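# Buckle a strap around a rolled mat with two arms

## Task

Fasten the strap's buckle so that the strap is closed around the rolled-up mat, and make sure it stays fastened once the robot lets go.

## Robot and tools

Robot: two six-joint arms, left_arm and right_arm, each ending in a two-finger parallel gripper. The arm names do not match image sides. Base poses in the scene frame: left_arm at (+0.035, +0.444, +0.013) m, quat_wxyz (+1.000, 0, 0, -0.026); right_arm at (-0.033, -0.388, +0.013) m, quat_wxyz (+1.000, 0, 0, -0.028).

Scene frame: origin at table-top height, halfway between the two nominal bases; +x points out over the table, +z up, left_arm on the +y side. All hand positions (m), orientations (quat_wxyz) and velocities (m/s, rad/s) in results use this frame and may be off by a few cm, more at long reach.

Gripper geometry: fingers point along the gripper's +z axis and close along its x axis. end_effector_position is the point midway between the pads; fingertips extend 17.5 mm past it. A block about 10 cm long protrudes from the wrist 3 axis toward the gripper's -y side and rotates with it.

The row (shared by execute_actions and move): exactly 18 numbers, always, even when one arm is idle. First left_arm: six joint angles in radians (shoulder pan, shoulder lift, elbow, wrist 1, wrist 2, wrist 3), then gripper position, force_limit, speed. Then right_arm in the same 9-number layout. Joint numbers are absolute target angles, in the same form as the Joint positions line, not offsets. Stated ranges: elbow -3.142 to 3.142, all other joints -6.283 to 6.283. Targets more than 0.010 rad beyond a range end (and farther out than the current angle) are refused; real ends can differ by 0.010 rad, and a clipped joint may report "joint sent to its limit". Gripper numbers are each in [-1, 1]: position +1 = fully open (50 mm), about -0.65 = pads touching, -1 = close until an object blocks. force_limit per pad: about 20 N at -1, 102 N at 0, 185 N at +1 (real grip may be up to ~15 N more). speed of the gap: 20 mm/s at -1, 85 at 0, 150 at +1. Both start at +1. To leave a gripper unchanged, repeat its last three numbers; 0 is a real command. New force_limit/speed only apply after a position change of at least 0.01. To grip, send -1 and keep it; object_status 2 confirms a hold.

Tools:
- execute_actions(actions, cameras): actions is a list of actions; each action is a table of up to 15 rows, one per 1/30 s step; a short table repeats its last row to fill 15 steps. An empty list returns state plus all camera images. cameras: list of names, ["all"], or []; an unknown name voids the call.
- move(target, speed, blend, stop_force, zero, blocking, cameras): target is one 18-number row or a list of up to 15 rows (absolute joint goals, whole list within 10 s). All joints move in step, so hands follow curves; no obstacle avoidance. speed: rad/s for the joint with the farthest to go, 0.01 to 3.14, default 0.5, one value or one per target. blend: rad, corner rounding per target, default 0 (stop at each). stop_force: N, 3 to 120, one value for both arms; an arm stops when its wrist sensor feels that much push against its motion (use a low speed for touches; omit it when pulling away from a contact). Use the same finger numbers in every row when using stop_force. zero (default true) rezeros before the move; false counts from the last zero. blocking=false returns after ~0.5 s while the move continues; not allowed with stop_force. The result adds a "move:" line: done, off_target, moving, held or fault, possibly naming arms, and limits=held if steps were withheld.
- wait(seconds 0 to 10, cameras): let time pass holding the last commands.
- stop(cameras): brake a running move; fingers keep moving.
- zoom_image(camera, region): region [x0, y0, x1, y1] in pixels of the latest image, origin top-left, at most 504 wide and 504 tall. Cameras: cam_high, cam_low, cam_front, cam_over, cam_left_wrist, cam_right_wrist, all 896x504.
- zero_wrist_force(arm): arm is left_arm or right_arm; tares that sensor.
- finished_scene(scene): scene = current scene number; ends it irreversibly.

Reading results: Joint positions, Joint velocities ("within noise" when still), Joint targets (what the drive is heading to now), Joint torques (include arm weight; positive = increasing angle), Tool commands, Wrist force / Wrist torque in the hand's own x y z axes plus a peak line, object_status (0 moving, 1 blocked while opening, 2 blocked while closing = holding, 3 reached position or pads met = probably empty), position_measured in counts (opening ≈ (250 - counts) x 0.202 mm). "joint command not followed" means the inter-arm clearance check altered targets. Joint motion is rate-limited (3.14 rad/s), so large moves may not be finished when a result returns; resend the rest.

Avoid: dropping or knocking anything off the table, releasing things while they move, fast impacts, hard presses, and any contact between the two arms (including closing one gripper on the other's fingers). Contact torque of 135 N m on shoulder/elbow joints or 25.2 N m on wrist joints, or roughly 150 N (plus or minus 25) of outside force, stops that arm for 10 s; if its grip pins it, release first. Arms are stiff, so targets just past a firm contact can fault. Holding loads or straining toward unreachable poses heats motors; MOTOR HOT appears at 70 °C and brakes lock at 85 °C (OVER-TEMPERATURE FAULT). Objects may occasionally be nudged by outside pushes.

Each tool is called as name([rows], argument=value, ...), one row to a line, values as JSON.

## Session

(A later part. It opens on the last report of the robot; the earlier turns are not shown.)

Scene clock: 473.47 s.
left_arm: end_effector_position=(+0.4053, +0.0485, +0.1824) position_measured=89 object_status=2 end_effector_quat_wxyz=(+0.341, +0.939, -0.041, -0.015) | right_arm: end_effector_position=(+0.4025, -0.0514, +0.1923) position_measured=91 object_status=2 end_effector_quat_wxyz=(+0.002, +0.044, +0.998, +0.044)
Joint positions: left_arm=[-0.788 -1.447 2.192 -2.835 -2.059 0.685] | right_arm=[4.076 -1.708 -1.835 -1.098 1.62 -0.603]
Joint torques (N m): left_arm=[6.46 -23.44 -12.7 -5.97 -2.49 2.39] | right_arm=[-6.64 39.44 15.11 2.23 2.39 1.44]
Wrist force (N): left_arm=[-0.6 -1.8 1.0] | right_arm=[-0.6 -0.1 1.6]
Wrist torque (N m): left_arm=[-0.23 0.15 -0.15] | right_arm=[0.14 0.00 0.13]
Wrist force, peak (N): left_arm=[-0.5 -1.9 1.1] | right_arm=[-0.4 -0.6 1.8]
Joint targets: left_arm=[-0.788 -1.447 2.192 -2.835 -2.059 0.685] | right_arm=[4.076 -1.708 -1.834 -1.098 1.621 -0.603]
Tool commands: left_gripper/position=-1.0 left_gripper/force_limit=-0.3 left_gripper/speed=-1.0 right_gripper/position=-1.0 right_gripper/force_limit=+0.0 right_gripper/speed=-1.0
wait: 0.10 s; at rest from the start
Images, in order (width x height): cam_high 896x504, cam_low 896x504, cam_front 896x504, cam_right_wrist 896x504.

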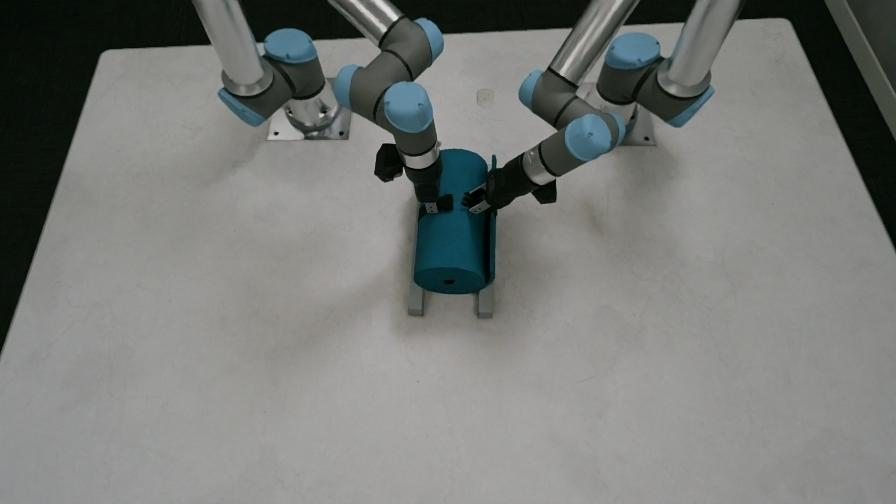

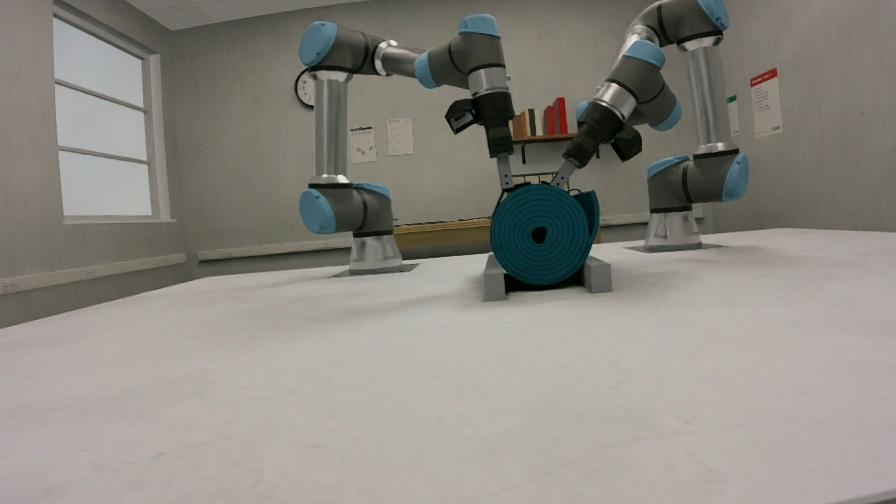

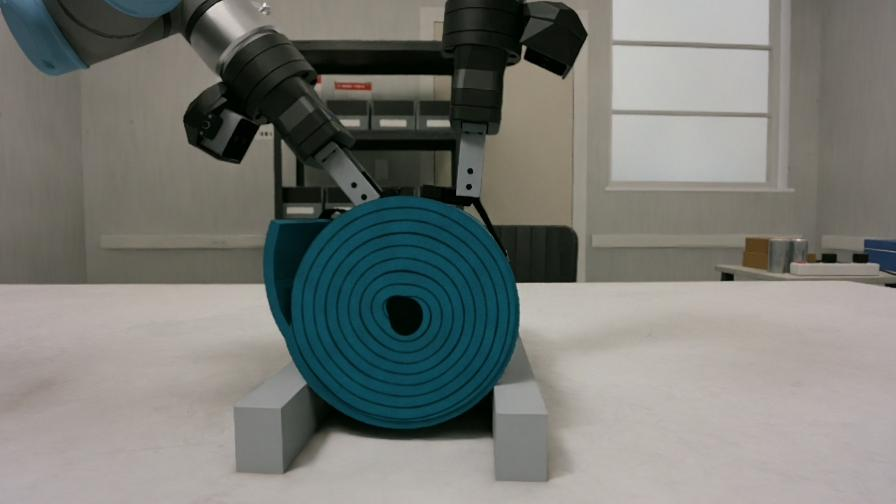

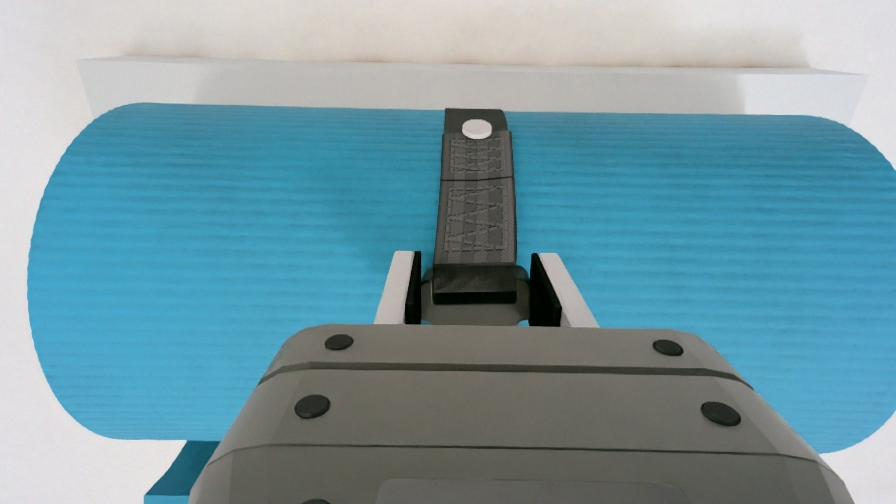

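move(target=[-0.8742,-1.5067,2.0449,-2.4428,-1.8573,0.6834,-1,-0.3,-1,4.0759,-1.7077,-1.8345,-1.0981,1.6205,-0.6032,-1,0,-1], speed=0.15, stop_force=30, cameras=["cam_left_wrist","cam_front","cam_over","cam_high","cam_low"])

zoom_image(camera="cam_over", region=[260, 90, 500, 260])

zoom_image(camera="cam_high", region=[410, 160, 500, 230])

zoom_image(camera="cam_front", region=[320, 160, 500, 250])

zoom_image(camera="cam_low", region=[480, 140, 620, 230])

Scene clock: 498.30 s.
left_arm: end_effector_position=(+0.4076, +0.0484, +0.1961) position_measured=89 object_status=2 end_effector_quat_wxyz=(+0.216, +0.975, -0.043, -0.010) | right_arm: end_effector_position=(+0.4025, -0.0514, +0.1923) position_measured=91 object_status=2 end_effector_quat_wxyz=(+0.002, +0.044, +0.998, +0.044)
Joint positions: left_arm=[-0.874 -1.507 2.045 -2.443 -1.857 0.683] | right_arm=[4.076 -1.708 -1.835 -1.098 1.62 -0.603]
Joint torques (N m): left_arm=[9.53 -20.04 -15.5 -4.86 -2.25 -2.07] | right_arm=[-6.69 39.66 15.57 2.25 2.28 1.41]
Wrist force (N): left_arm=[-0.6 -1.2 0.6] | right_arm=[-0.5 -0.3 1.6]
Wrist torque (N m): left_arm=[-0.16 0.12 -0.04] | right_arm=[0.11 -0.02 0.13]
Wrist force, peak (N): left_arm=[-0.6 -2.3 1.2] | right_arm=[-0.6 -0.3 1.8]
Joint targets: left_arm=[-0.874 -1.507 2.045 -2.443 -1.857 0.683] | right_arm=[4.076 -1.708 -1.834 -1.098 1.621 -0.603]
move: done
Images, in order (width x height): cam_high 896x504, cam_low 896x504, cam_front 896x504, cam_over 896x504, cam_left_wrist 896x504.

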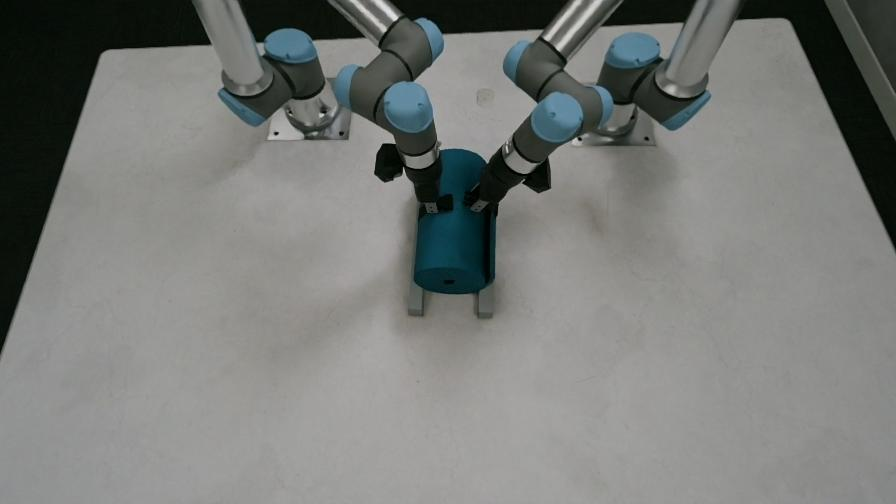

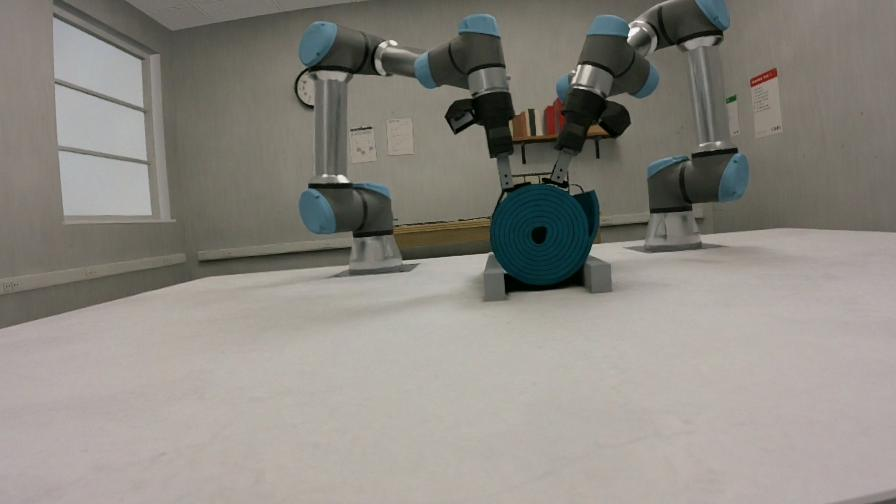

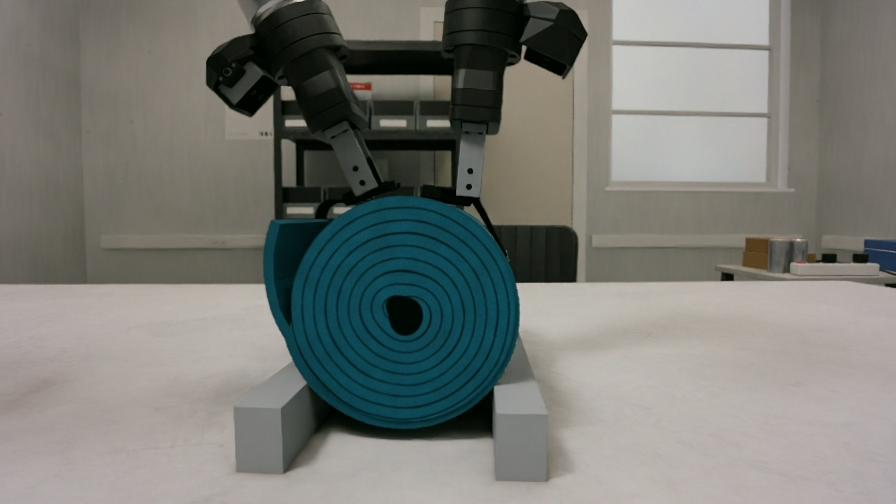

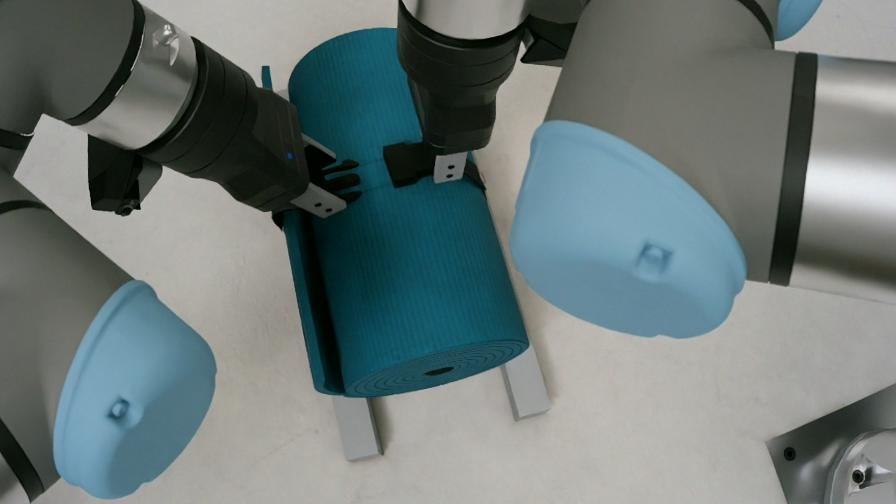

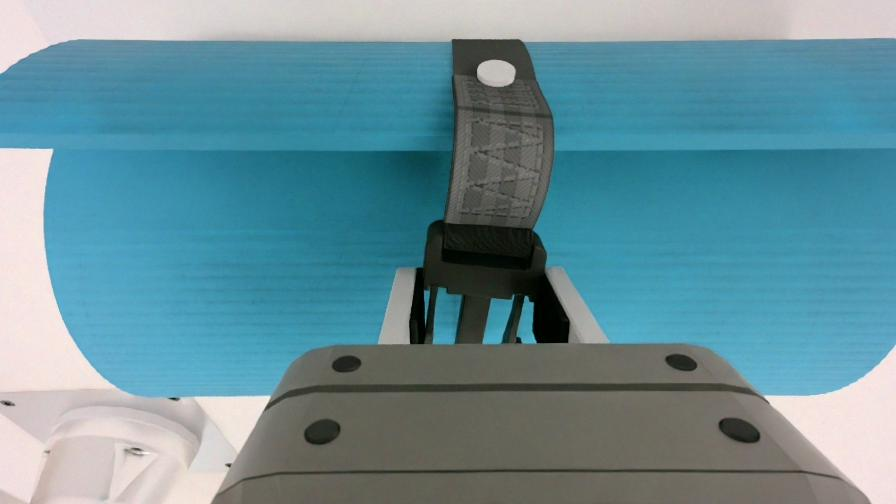

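Scaled by 2.100.

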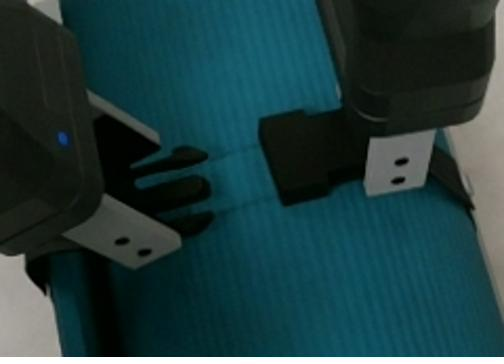

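Scaled by 5.600.

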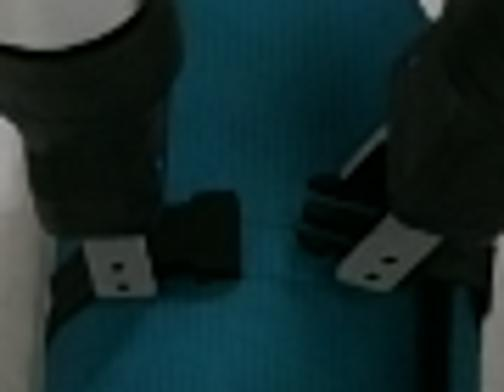

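Scaled by 2.800.

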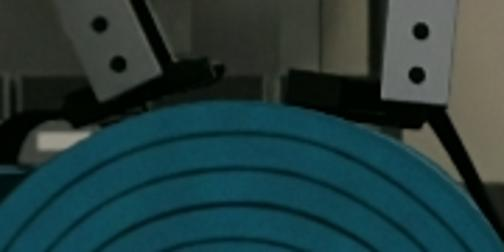

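Scaled by 3.600.

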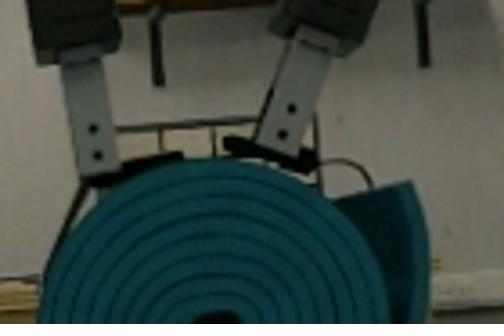

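move(target=[-0.8742,-1.5067,2.0449,-2.4428,-1.8573,0.6834,-1,-0.3,-1,3.9929,-1.6599,-2.0029,-0.7752,1.7898,-0.6579,-1,0,-1], speed=0.12, stop_force=15, cameras=["cam_front"])

zoom_image(camera="cam_front", region=[320, 160, 500, 250])

Scene clock: 544.47 s.
left_arm: end_effector_position=(+0.4076, +0.0484, +0.1961) position_measured=89 object_status=2 end_effector_quat_wxyz=(+0.216, +0.975, -0.043, -0.010) | right_arm: end_effector_position=(+0.4030, -0.0516, +0.1881) position_measured=91 object_status=2 end_effector_quat_wxyz=(+0.002, +0.046, +0.994, +0.095)
Joint positions: left_arm=[-0.874 -1.507 2.045 -2.443 -1.857 0.683] | right_arm=[4.044 -1.689 -1.9 -0.972 1.686 -0.625]
Joint torques (N m): left_arm=[9.34 -19.89 -16.08 -1.99 -1.99 0.71] | right_arm=[8.91 9.19 11.16 4.48 3.07 1.61]
Wrist force (N): left_arm=[-0.6 -0.9 0.4] | right_arm=[1.3 -6.9 -18.1]
Wrist torque (N m): left_arm=[-0.11 0.12 -0.04] | right_arm=[-0.23 -0.13 0.13]
Wrist force, peak (N): left_arm=[-0.6 -1.2 0.8] | right_arm=[1.7 -8.1 -19.8]
Joint targets: left_arm=[-0.874 -1.507 2.045 -2.443 -1.857 0.683] | right_arm=[4.044 -1.689 -1.900 -0.972 1.686 -0.625]
move: contact (right_arm); right_arm: the wrist 1 is farthest, 0.197 rad from its target
Images, in order (width x height): cam_front 896x504.

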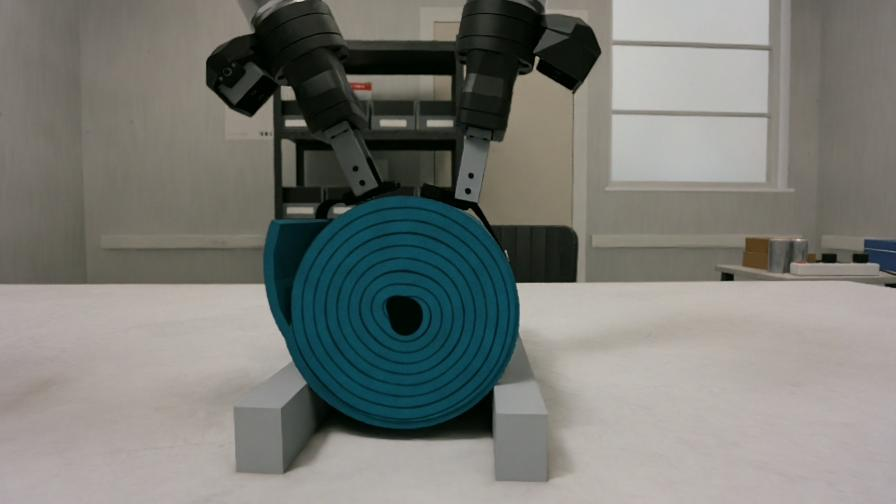

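Scaled by 2.800.

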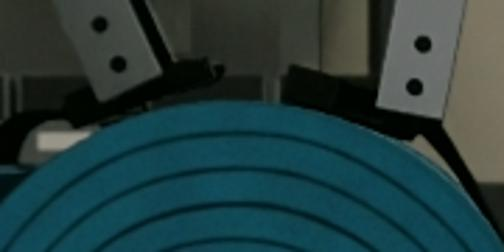

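move([
  [-0.8742,-1.5067,2.0449,-2.4428,-1.8573,0.6834,-1,-0.3,-1,4.044,-1.689,-1.9,-0.972,1.686,-0.625,0.7,0,-0.5],
  [-0.8742,-1.5067,2.0449,-2.4428,-1.8573,0.6834,-1,-0.3,-1,3.8167,-1.6916,-2.2152,-0.2303,2.1384,-0.6919,0.7,0,-0.5],
], speed=0.3, cameras=["cam_right_wrist","cam_front","cam_over"])

zoom_image(camera="cam_front", region=[320, 160, 500, 250])

zoom_image(camera="cam_over", region=[260, 90, 500, 260])

Scene clock: 553.23 s.
left_arm: end_effector_position=(+0.4076, +0.0484, +0.1961) position_measured=89 object_status=2 end_effector_quat_wxyz=(+0.216, +0.975, -0.043, -0.010) | right_arm: end_effector_position=(+0.4004, -0.0718, +0.1963) position_measured=48 object_status=3 end_effector_quat_wxyz=(+0.017, +0.041, +0.923, +0.382)
Joint positions: left_arm=[-0.874 -1.507 2.045 -2.443 -1.857 0.683] | right_arm=[3.817 -1.692 -2.215 -0.231 2.138 -0.692]
Joint torques (N m): left_arm=[9.53 -19.43 -16.25 -1.98 -1.99 2] | right_arm=[4.84 15.01 27.18 4.52 -1.18 1.07]
Wrist force (N): left_arm=[-0.7 -0.8 0.6] | right_arm=[-1.3 0.4 0.4]
Wrist torque (N m): left_arm=[-0.09 0.14 -0.04] | right_arm=[0.08 0.31 -0.22]
Wrist force, peak (N): left_arm=[-0.5 -1.2 0.8] | right_arm=[1.2 -7.1 -18.3]
Joint targets: left_arm=[-0.874 -1.507 2.045 -2.443 -1.857 0.683] | right_arm=[3.817 -1.692 -2.215 -0.230 2.138 -0.692]
move: done
Images, in order (width x height): cam_front 896x504, cam_over 896x504, cam_right_wrist 896x504.

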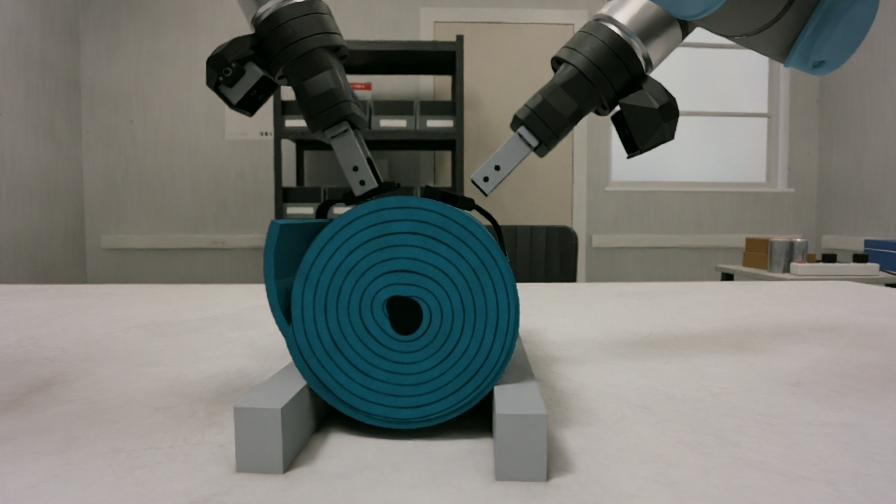

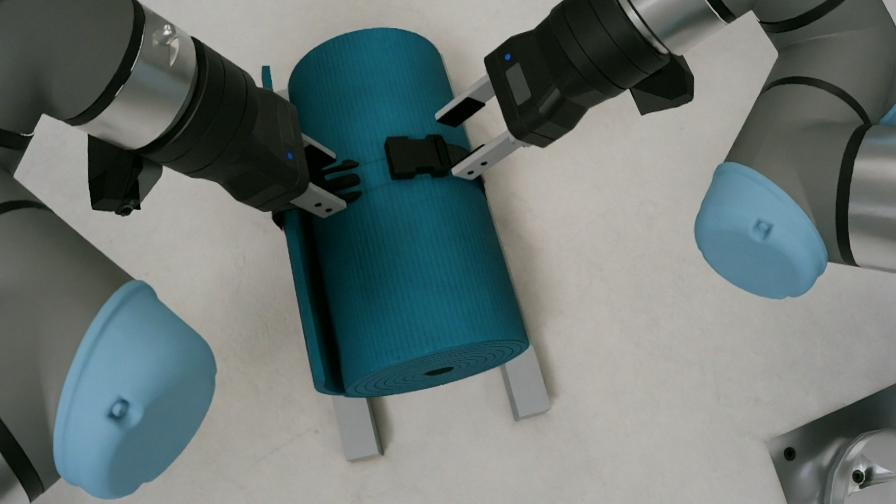

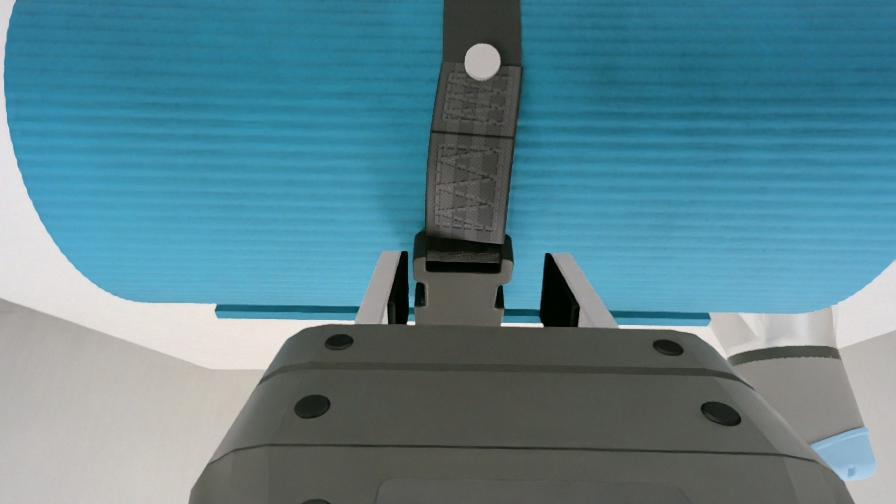

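Scaled by 2.800.

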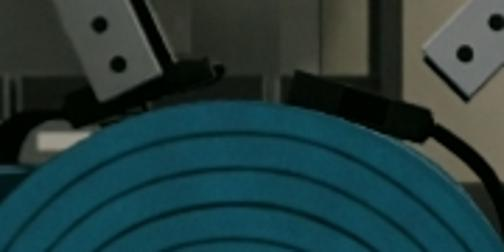

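Scaled by 2.100.

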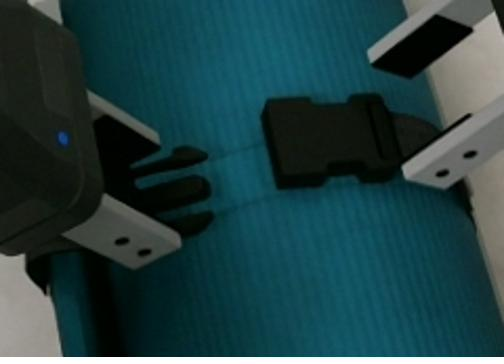

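move(target=[-0.8742,-1.5067,2.0449,-2.4428,-1.8573,0.6834,-1,-0.3,-1,3.8358,-1.7442,-2.2051,-0.1778,2.128,-0.673,0.7,0,-0.5], speed=0.06, stop_force=6, cameras=["cam_right_wrist","cam_front"])

zoom_image(camera="cam_front", region=[320, 160, 500, 250])

Scene clock: 565.53 s.
left_arm: end_effector_position=(+0.4076, +0.0484, +0.1961) position_measured=89 object_status=2 end_effector_quat_wxyz=(+0.216, +0.975, -0.043, -0.010) | right_arm: end_effector_position=(+0.4056, -0.0580, +0.1822) position_measured=48 object_status=3 end_effector_quat_wxyz=(+0.017, +0.041, +0.923, +0.382)
Joint positions: left_arm=[-0.874 -1.507 2.045 -2.443 -1.857 0.683] | right_arm=[3.836 -1.744 -2.205 -0.178 2.128 -0.673]
Joint torques (N m): left_arm=[9.19 -20.27 -15.68 -2.2 -1.96 2.03] | right_arm=[-6.99 35.84 9.4 2.38 3.55 -0.93]
Wrist force (N): left_arm=[-0.5 -1.0 0.7] | right_arm=[-1.3 0.9 0.3]
Wrist torque (N m): left_arm=[-0.11 0.10 -0.04] | right_arm=[0.15 0.31 -0.28]
Wrist force, peak (N): left_arm=[-0.7 -1.3 0.5] | right_arm=[-1.6 0.7 0.8]
Joint targets: left_arm=[-0.874 -1.507 2.045 -2.443 -1.857 0.683] | right_arm=[3.836 -1.744 -2.205 -0.178 2.128 -0.673]
move: done
Images, in order (width x height): cam_front 896x504, cam_right_wrist 896x504.

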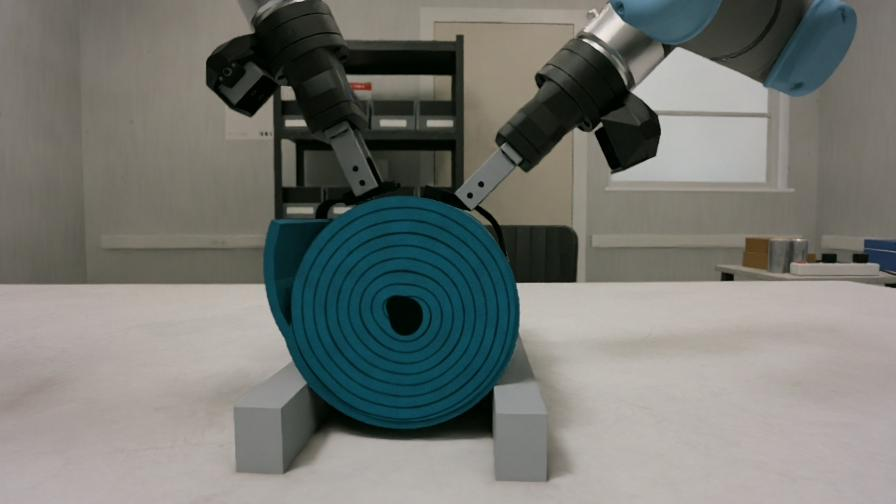

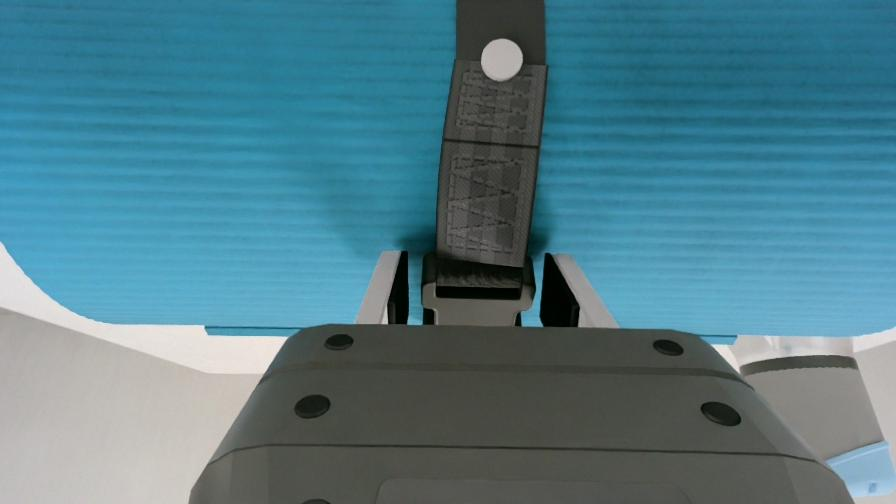

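Scaled by 2.800.

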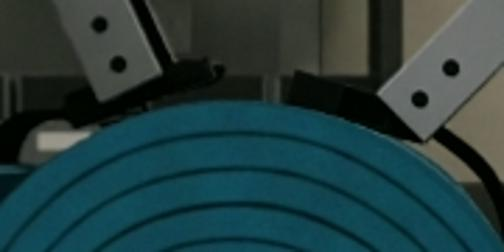

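move(target=[-0.8742,-1.5067,2.0449,-2.4428,-1.8573,0.6834,-1,-0.3,-1,3.8358,-1.7442,-2.2051,-0.1778,2.128,-0.673,-1,0,-1], speed=0.06, cameras=["cam_right_wrist","cam_front","cam_over"])

zoom_image(camera="cam_front", region=[320, 160, 500, 250])

zoom_image(camera="cam_over", region=[260, 90, 500, 260])

Scene clock: 570.20 s.
left_arm: end_effector_position=(+0.4076, +0.0484, +0.1961) position_measured=89 object_status=2 end_effector_quat_wxyz=(+0.216, +0.975, -0.043, -0.010) | right_arm: end_effector_position=(+0.4056, -0.0580, +0.1822) position_measured=90 object_status=2 end_effector_quat_wxyz=(+0.017, +0.041, +0.923, +0.382)
Joint positions: left_arm=[-0.874 -1.507 2.045 -2.443 -1.857 0.683] | right_arm=[3.836 -1.744 -2.205 -0.178 2.128 -0.673]
Joint torques (N m): left_arm=[8.51 -18.93 -16.41 -1.89 -1.72 1.98] | right_arm=[-6.96 35.96 9.43 2.39 3.63 -0.79]
Wrist force (N): left_arm=[-0.4 -1.0 0.8] | right_arm=[-1.5 0.7 0.3]
Wrist torque (N m): left_arm=[-0.12 0.09 -0.04] | right_arm=[0.12 0.34 -0.29]
Wrist force, peak (N): left_arm=[-0.7 -1.1 0.7] | right_arm=[-1.7 0.8 0.2]
Joint targets: left_arm=[-0.874 -1.507 2.045 -2.443 -1.857 0.683] | right_arm=[3.836 -1.744 -2.205 -0.178 2.128 -0.673]
move: done
Images, in order (width x height): cam_front 896x504, cam_over 896x504, cam_right_wrist 896x504.

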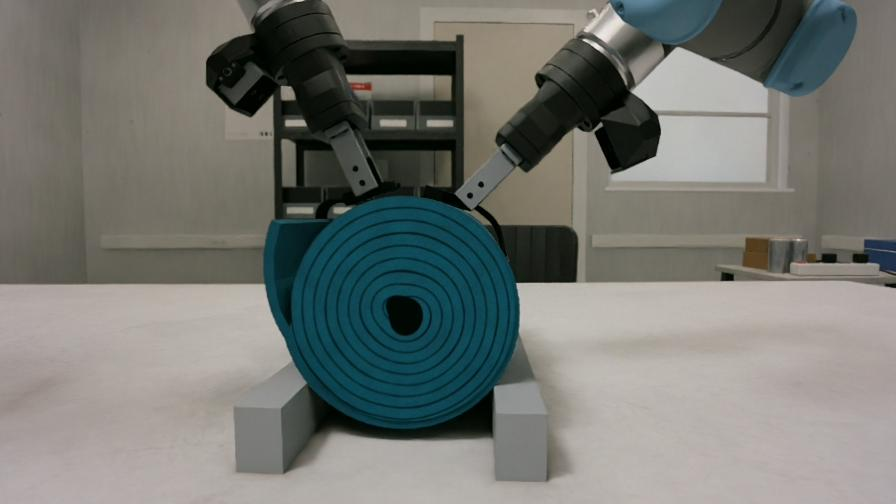

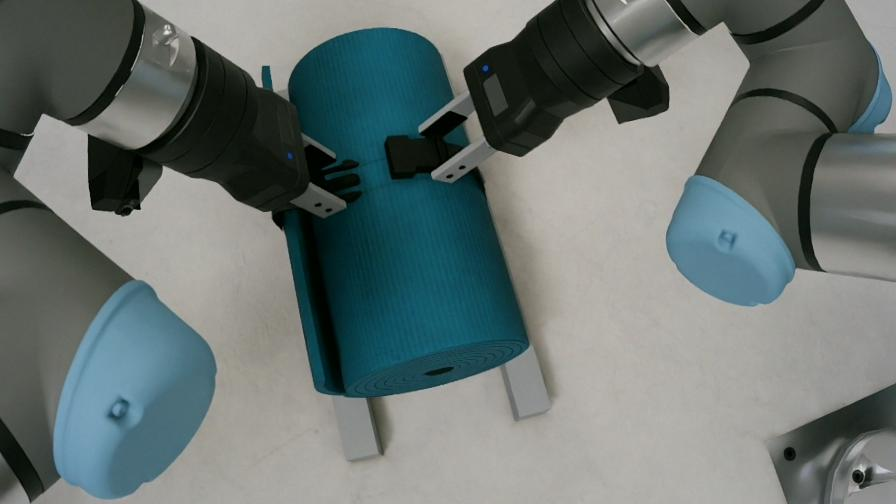

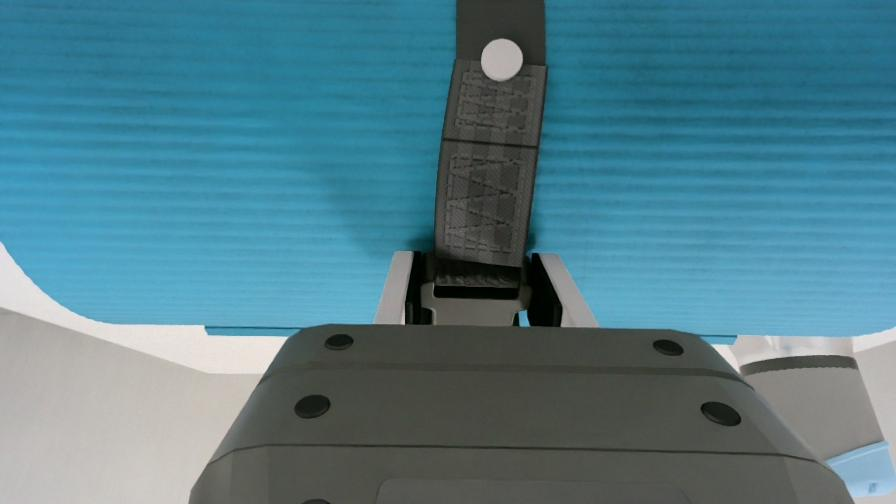

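Scaled by 2.800.

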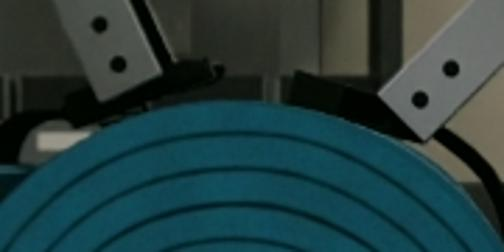

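Scaled by 2.100.

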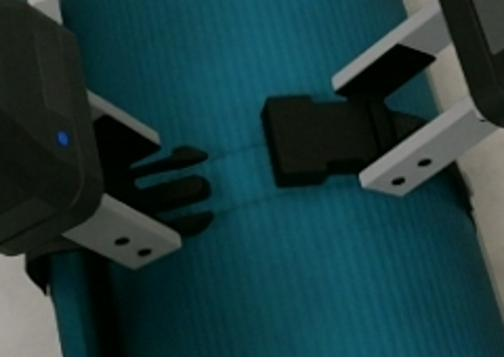

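move(target=[-1.0118,-1.4115,1.7332,-1.8925,-1.5708,0.5938,-1,-0.3,-1,3.8931,-1.6768,-2.128,-0.4347,2.0004,-0.6832,-1,0,-1], speed=0.15, stop_force=30, cameras=["cam_left_wrist","cam_right_wrist","cam_front","cam_over","cam_high","cam_low"])

zoom_image(camera="cam_over", region=[260, 90, 500, 260])

zoom_image(camera="cam_high", region=[410, 160, 500, 230])

zoom_image(camera="cam_front", region=[320, 160, 500, 250])

zoom_image(camera="cam_low", region=[480, 140, 620, 230])

Scene clock: 610.27 s.
left_arm: end_effector_position=(+0.4136, +0.0370, +0.2117) position_measured=89 object_status=2 end_effector_quat_wxyz=(+0.000, +0.999, -0.043, +0.000) | right_arm: end_effector_position=(+0.4054, -0.0550, +0.1921) position_measured=90 object_status=2 end_effector_quat_wxyz=(+0.014, +0.042, +0.950, +0.308)
Joint positions: left_arm=[-1.012 -1.411 1.733 -1.893 -1.571 0.594] | right_arm=[3.893 -1.677 -2.128 -0.435 2 -0.683]
Joint torques (N m): left_arm=[8.44 -43.5 -18.45 -4.5 -1.46 2.32] | right_arm=[-6.94 16.97 13.18 6 3.91 0.64]
Motor temperatures (°C): left_arm=[28 34 32 34 37 34] | right_arm=[39 36 26 30 45 40]
Wrist force (N): left_arm=[-0.6 -0.5 2.8] | right_arm=[-1.2 -2.9 1.9]
Wrist torque (N m): left_arm=[0.01 0.03 0.05] | right_arm=[0.04 0.25 -0.15]
Wrist force, peak (N): left_arm=[-0.6 -0.3 3.0] | right_arm=[-0.9 -3.2 2.2]
Joint targets: left_arm=[-1.012 -1.411 1.733 -1.893 -1.571 0.594] | right_arm=[3.893 -1.677 -2.128 -0.435 2.000 -0.683]
move: done

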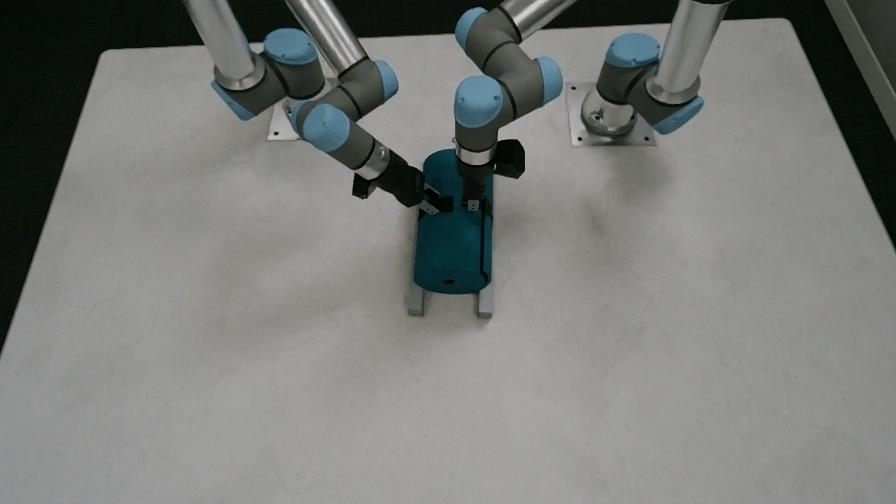

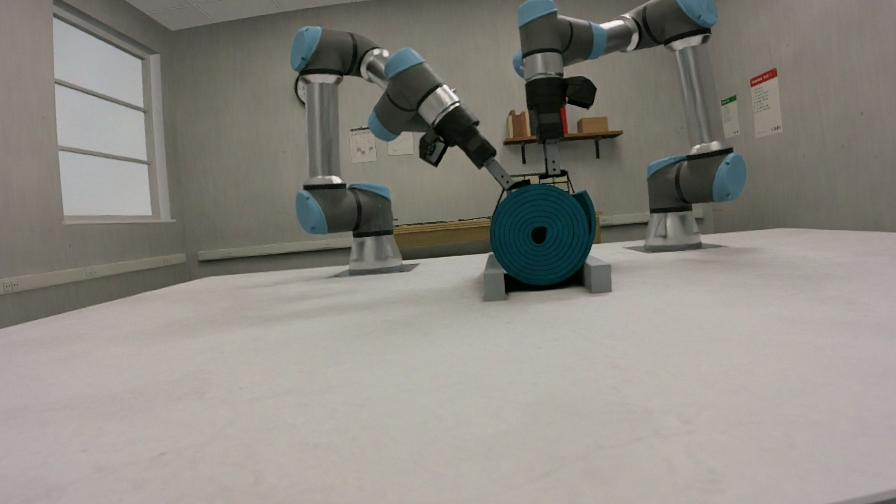

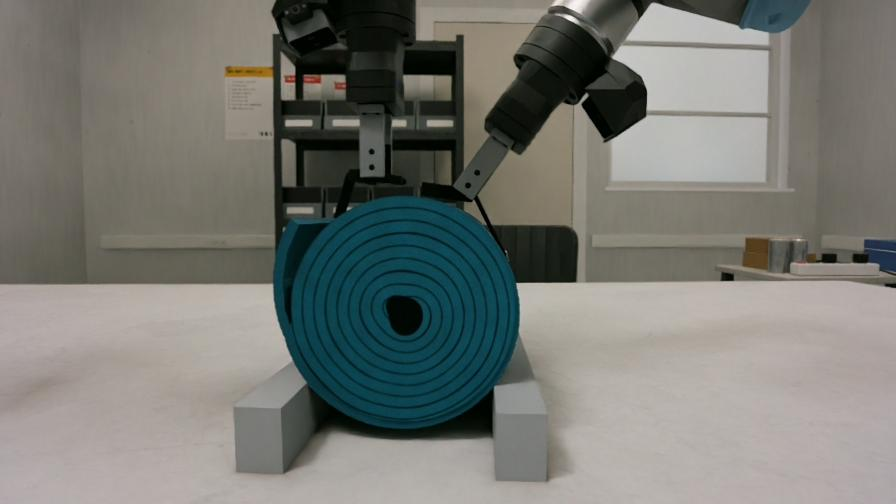

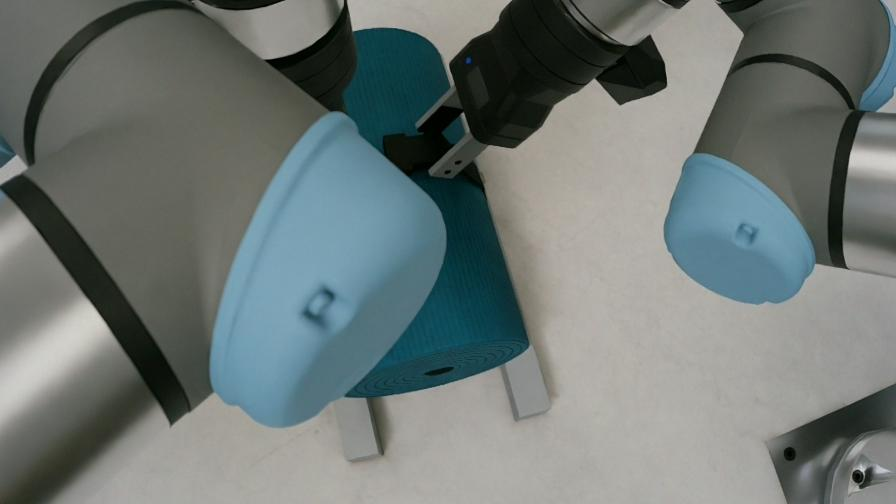

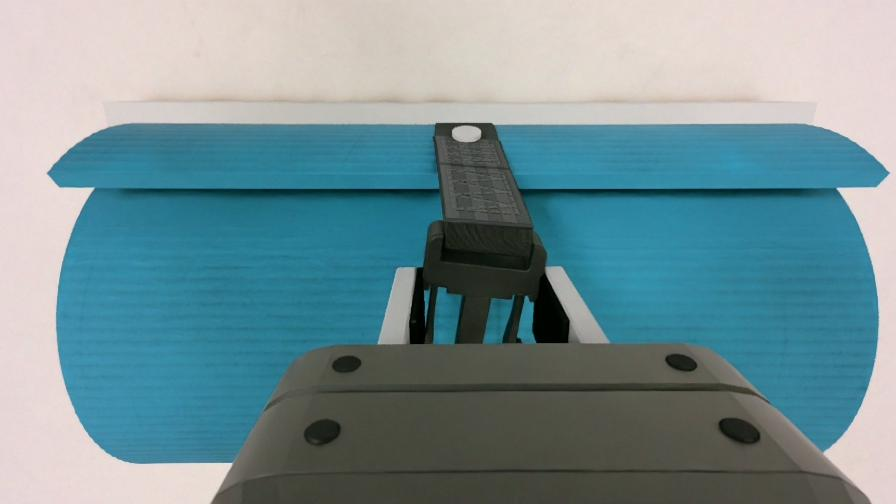

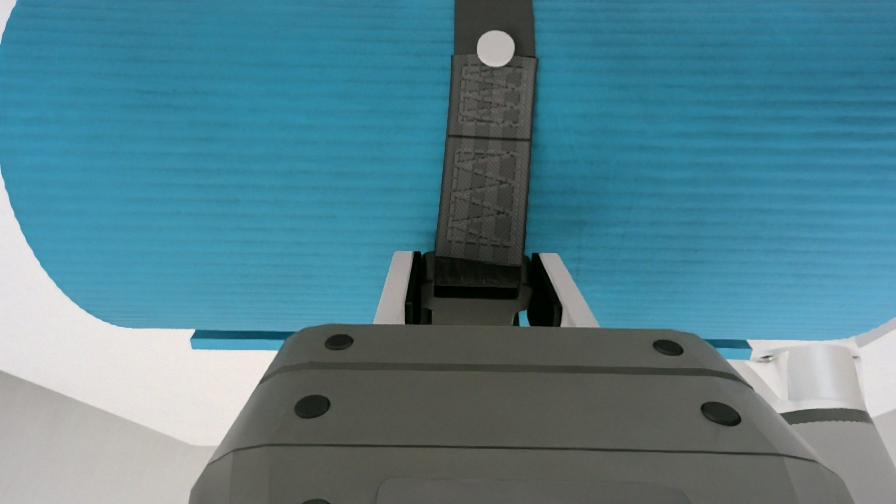

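Scaled by 2.100.

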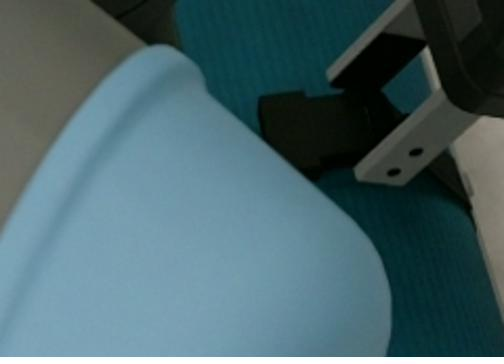

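Scaled by 5.600.

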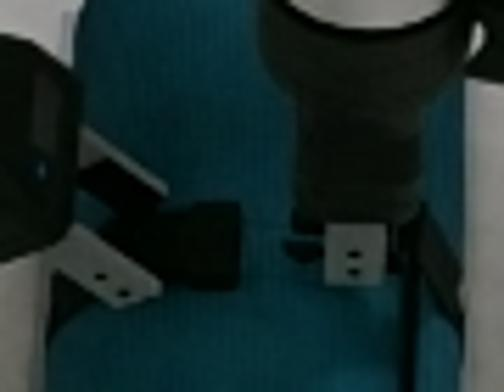

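Scaled by 2.800.

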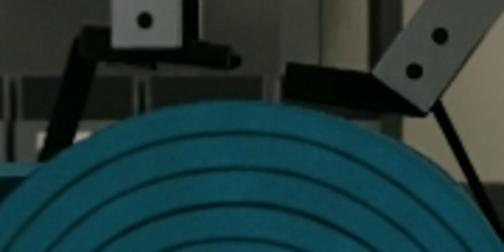

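Scaled by 3.600.

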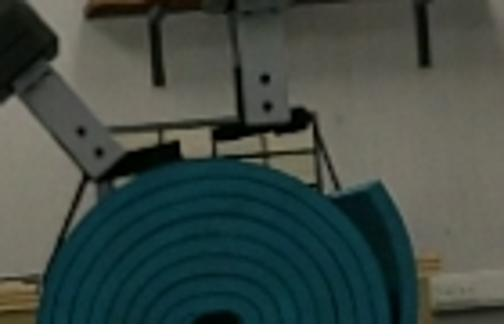

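zoom_image(camera="cam_high", region=[440, 185, 496, 225])

zoom_image(camera="cam_front", region=[330, 160, 480, 220])

Scaled by 9.000.

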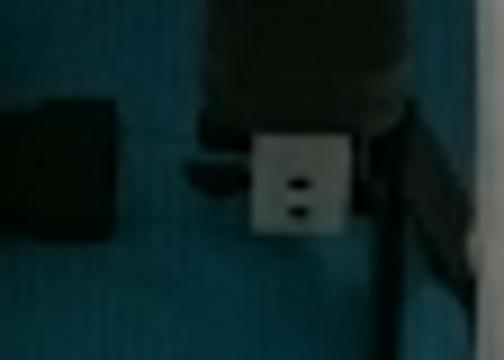

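Scaled by 3.360.

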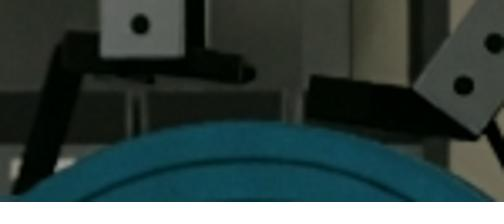

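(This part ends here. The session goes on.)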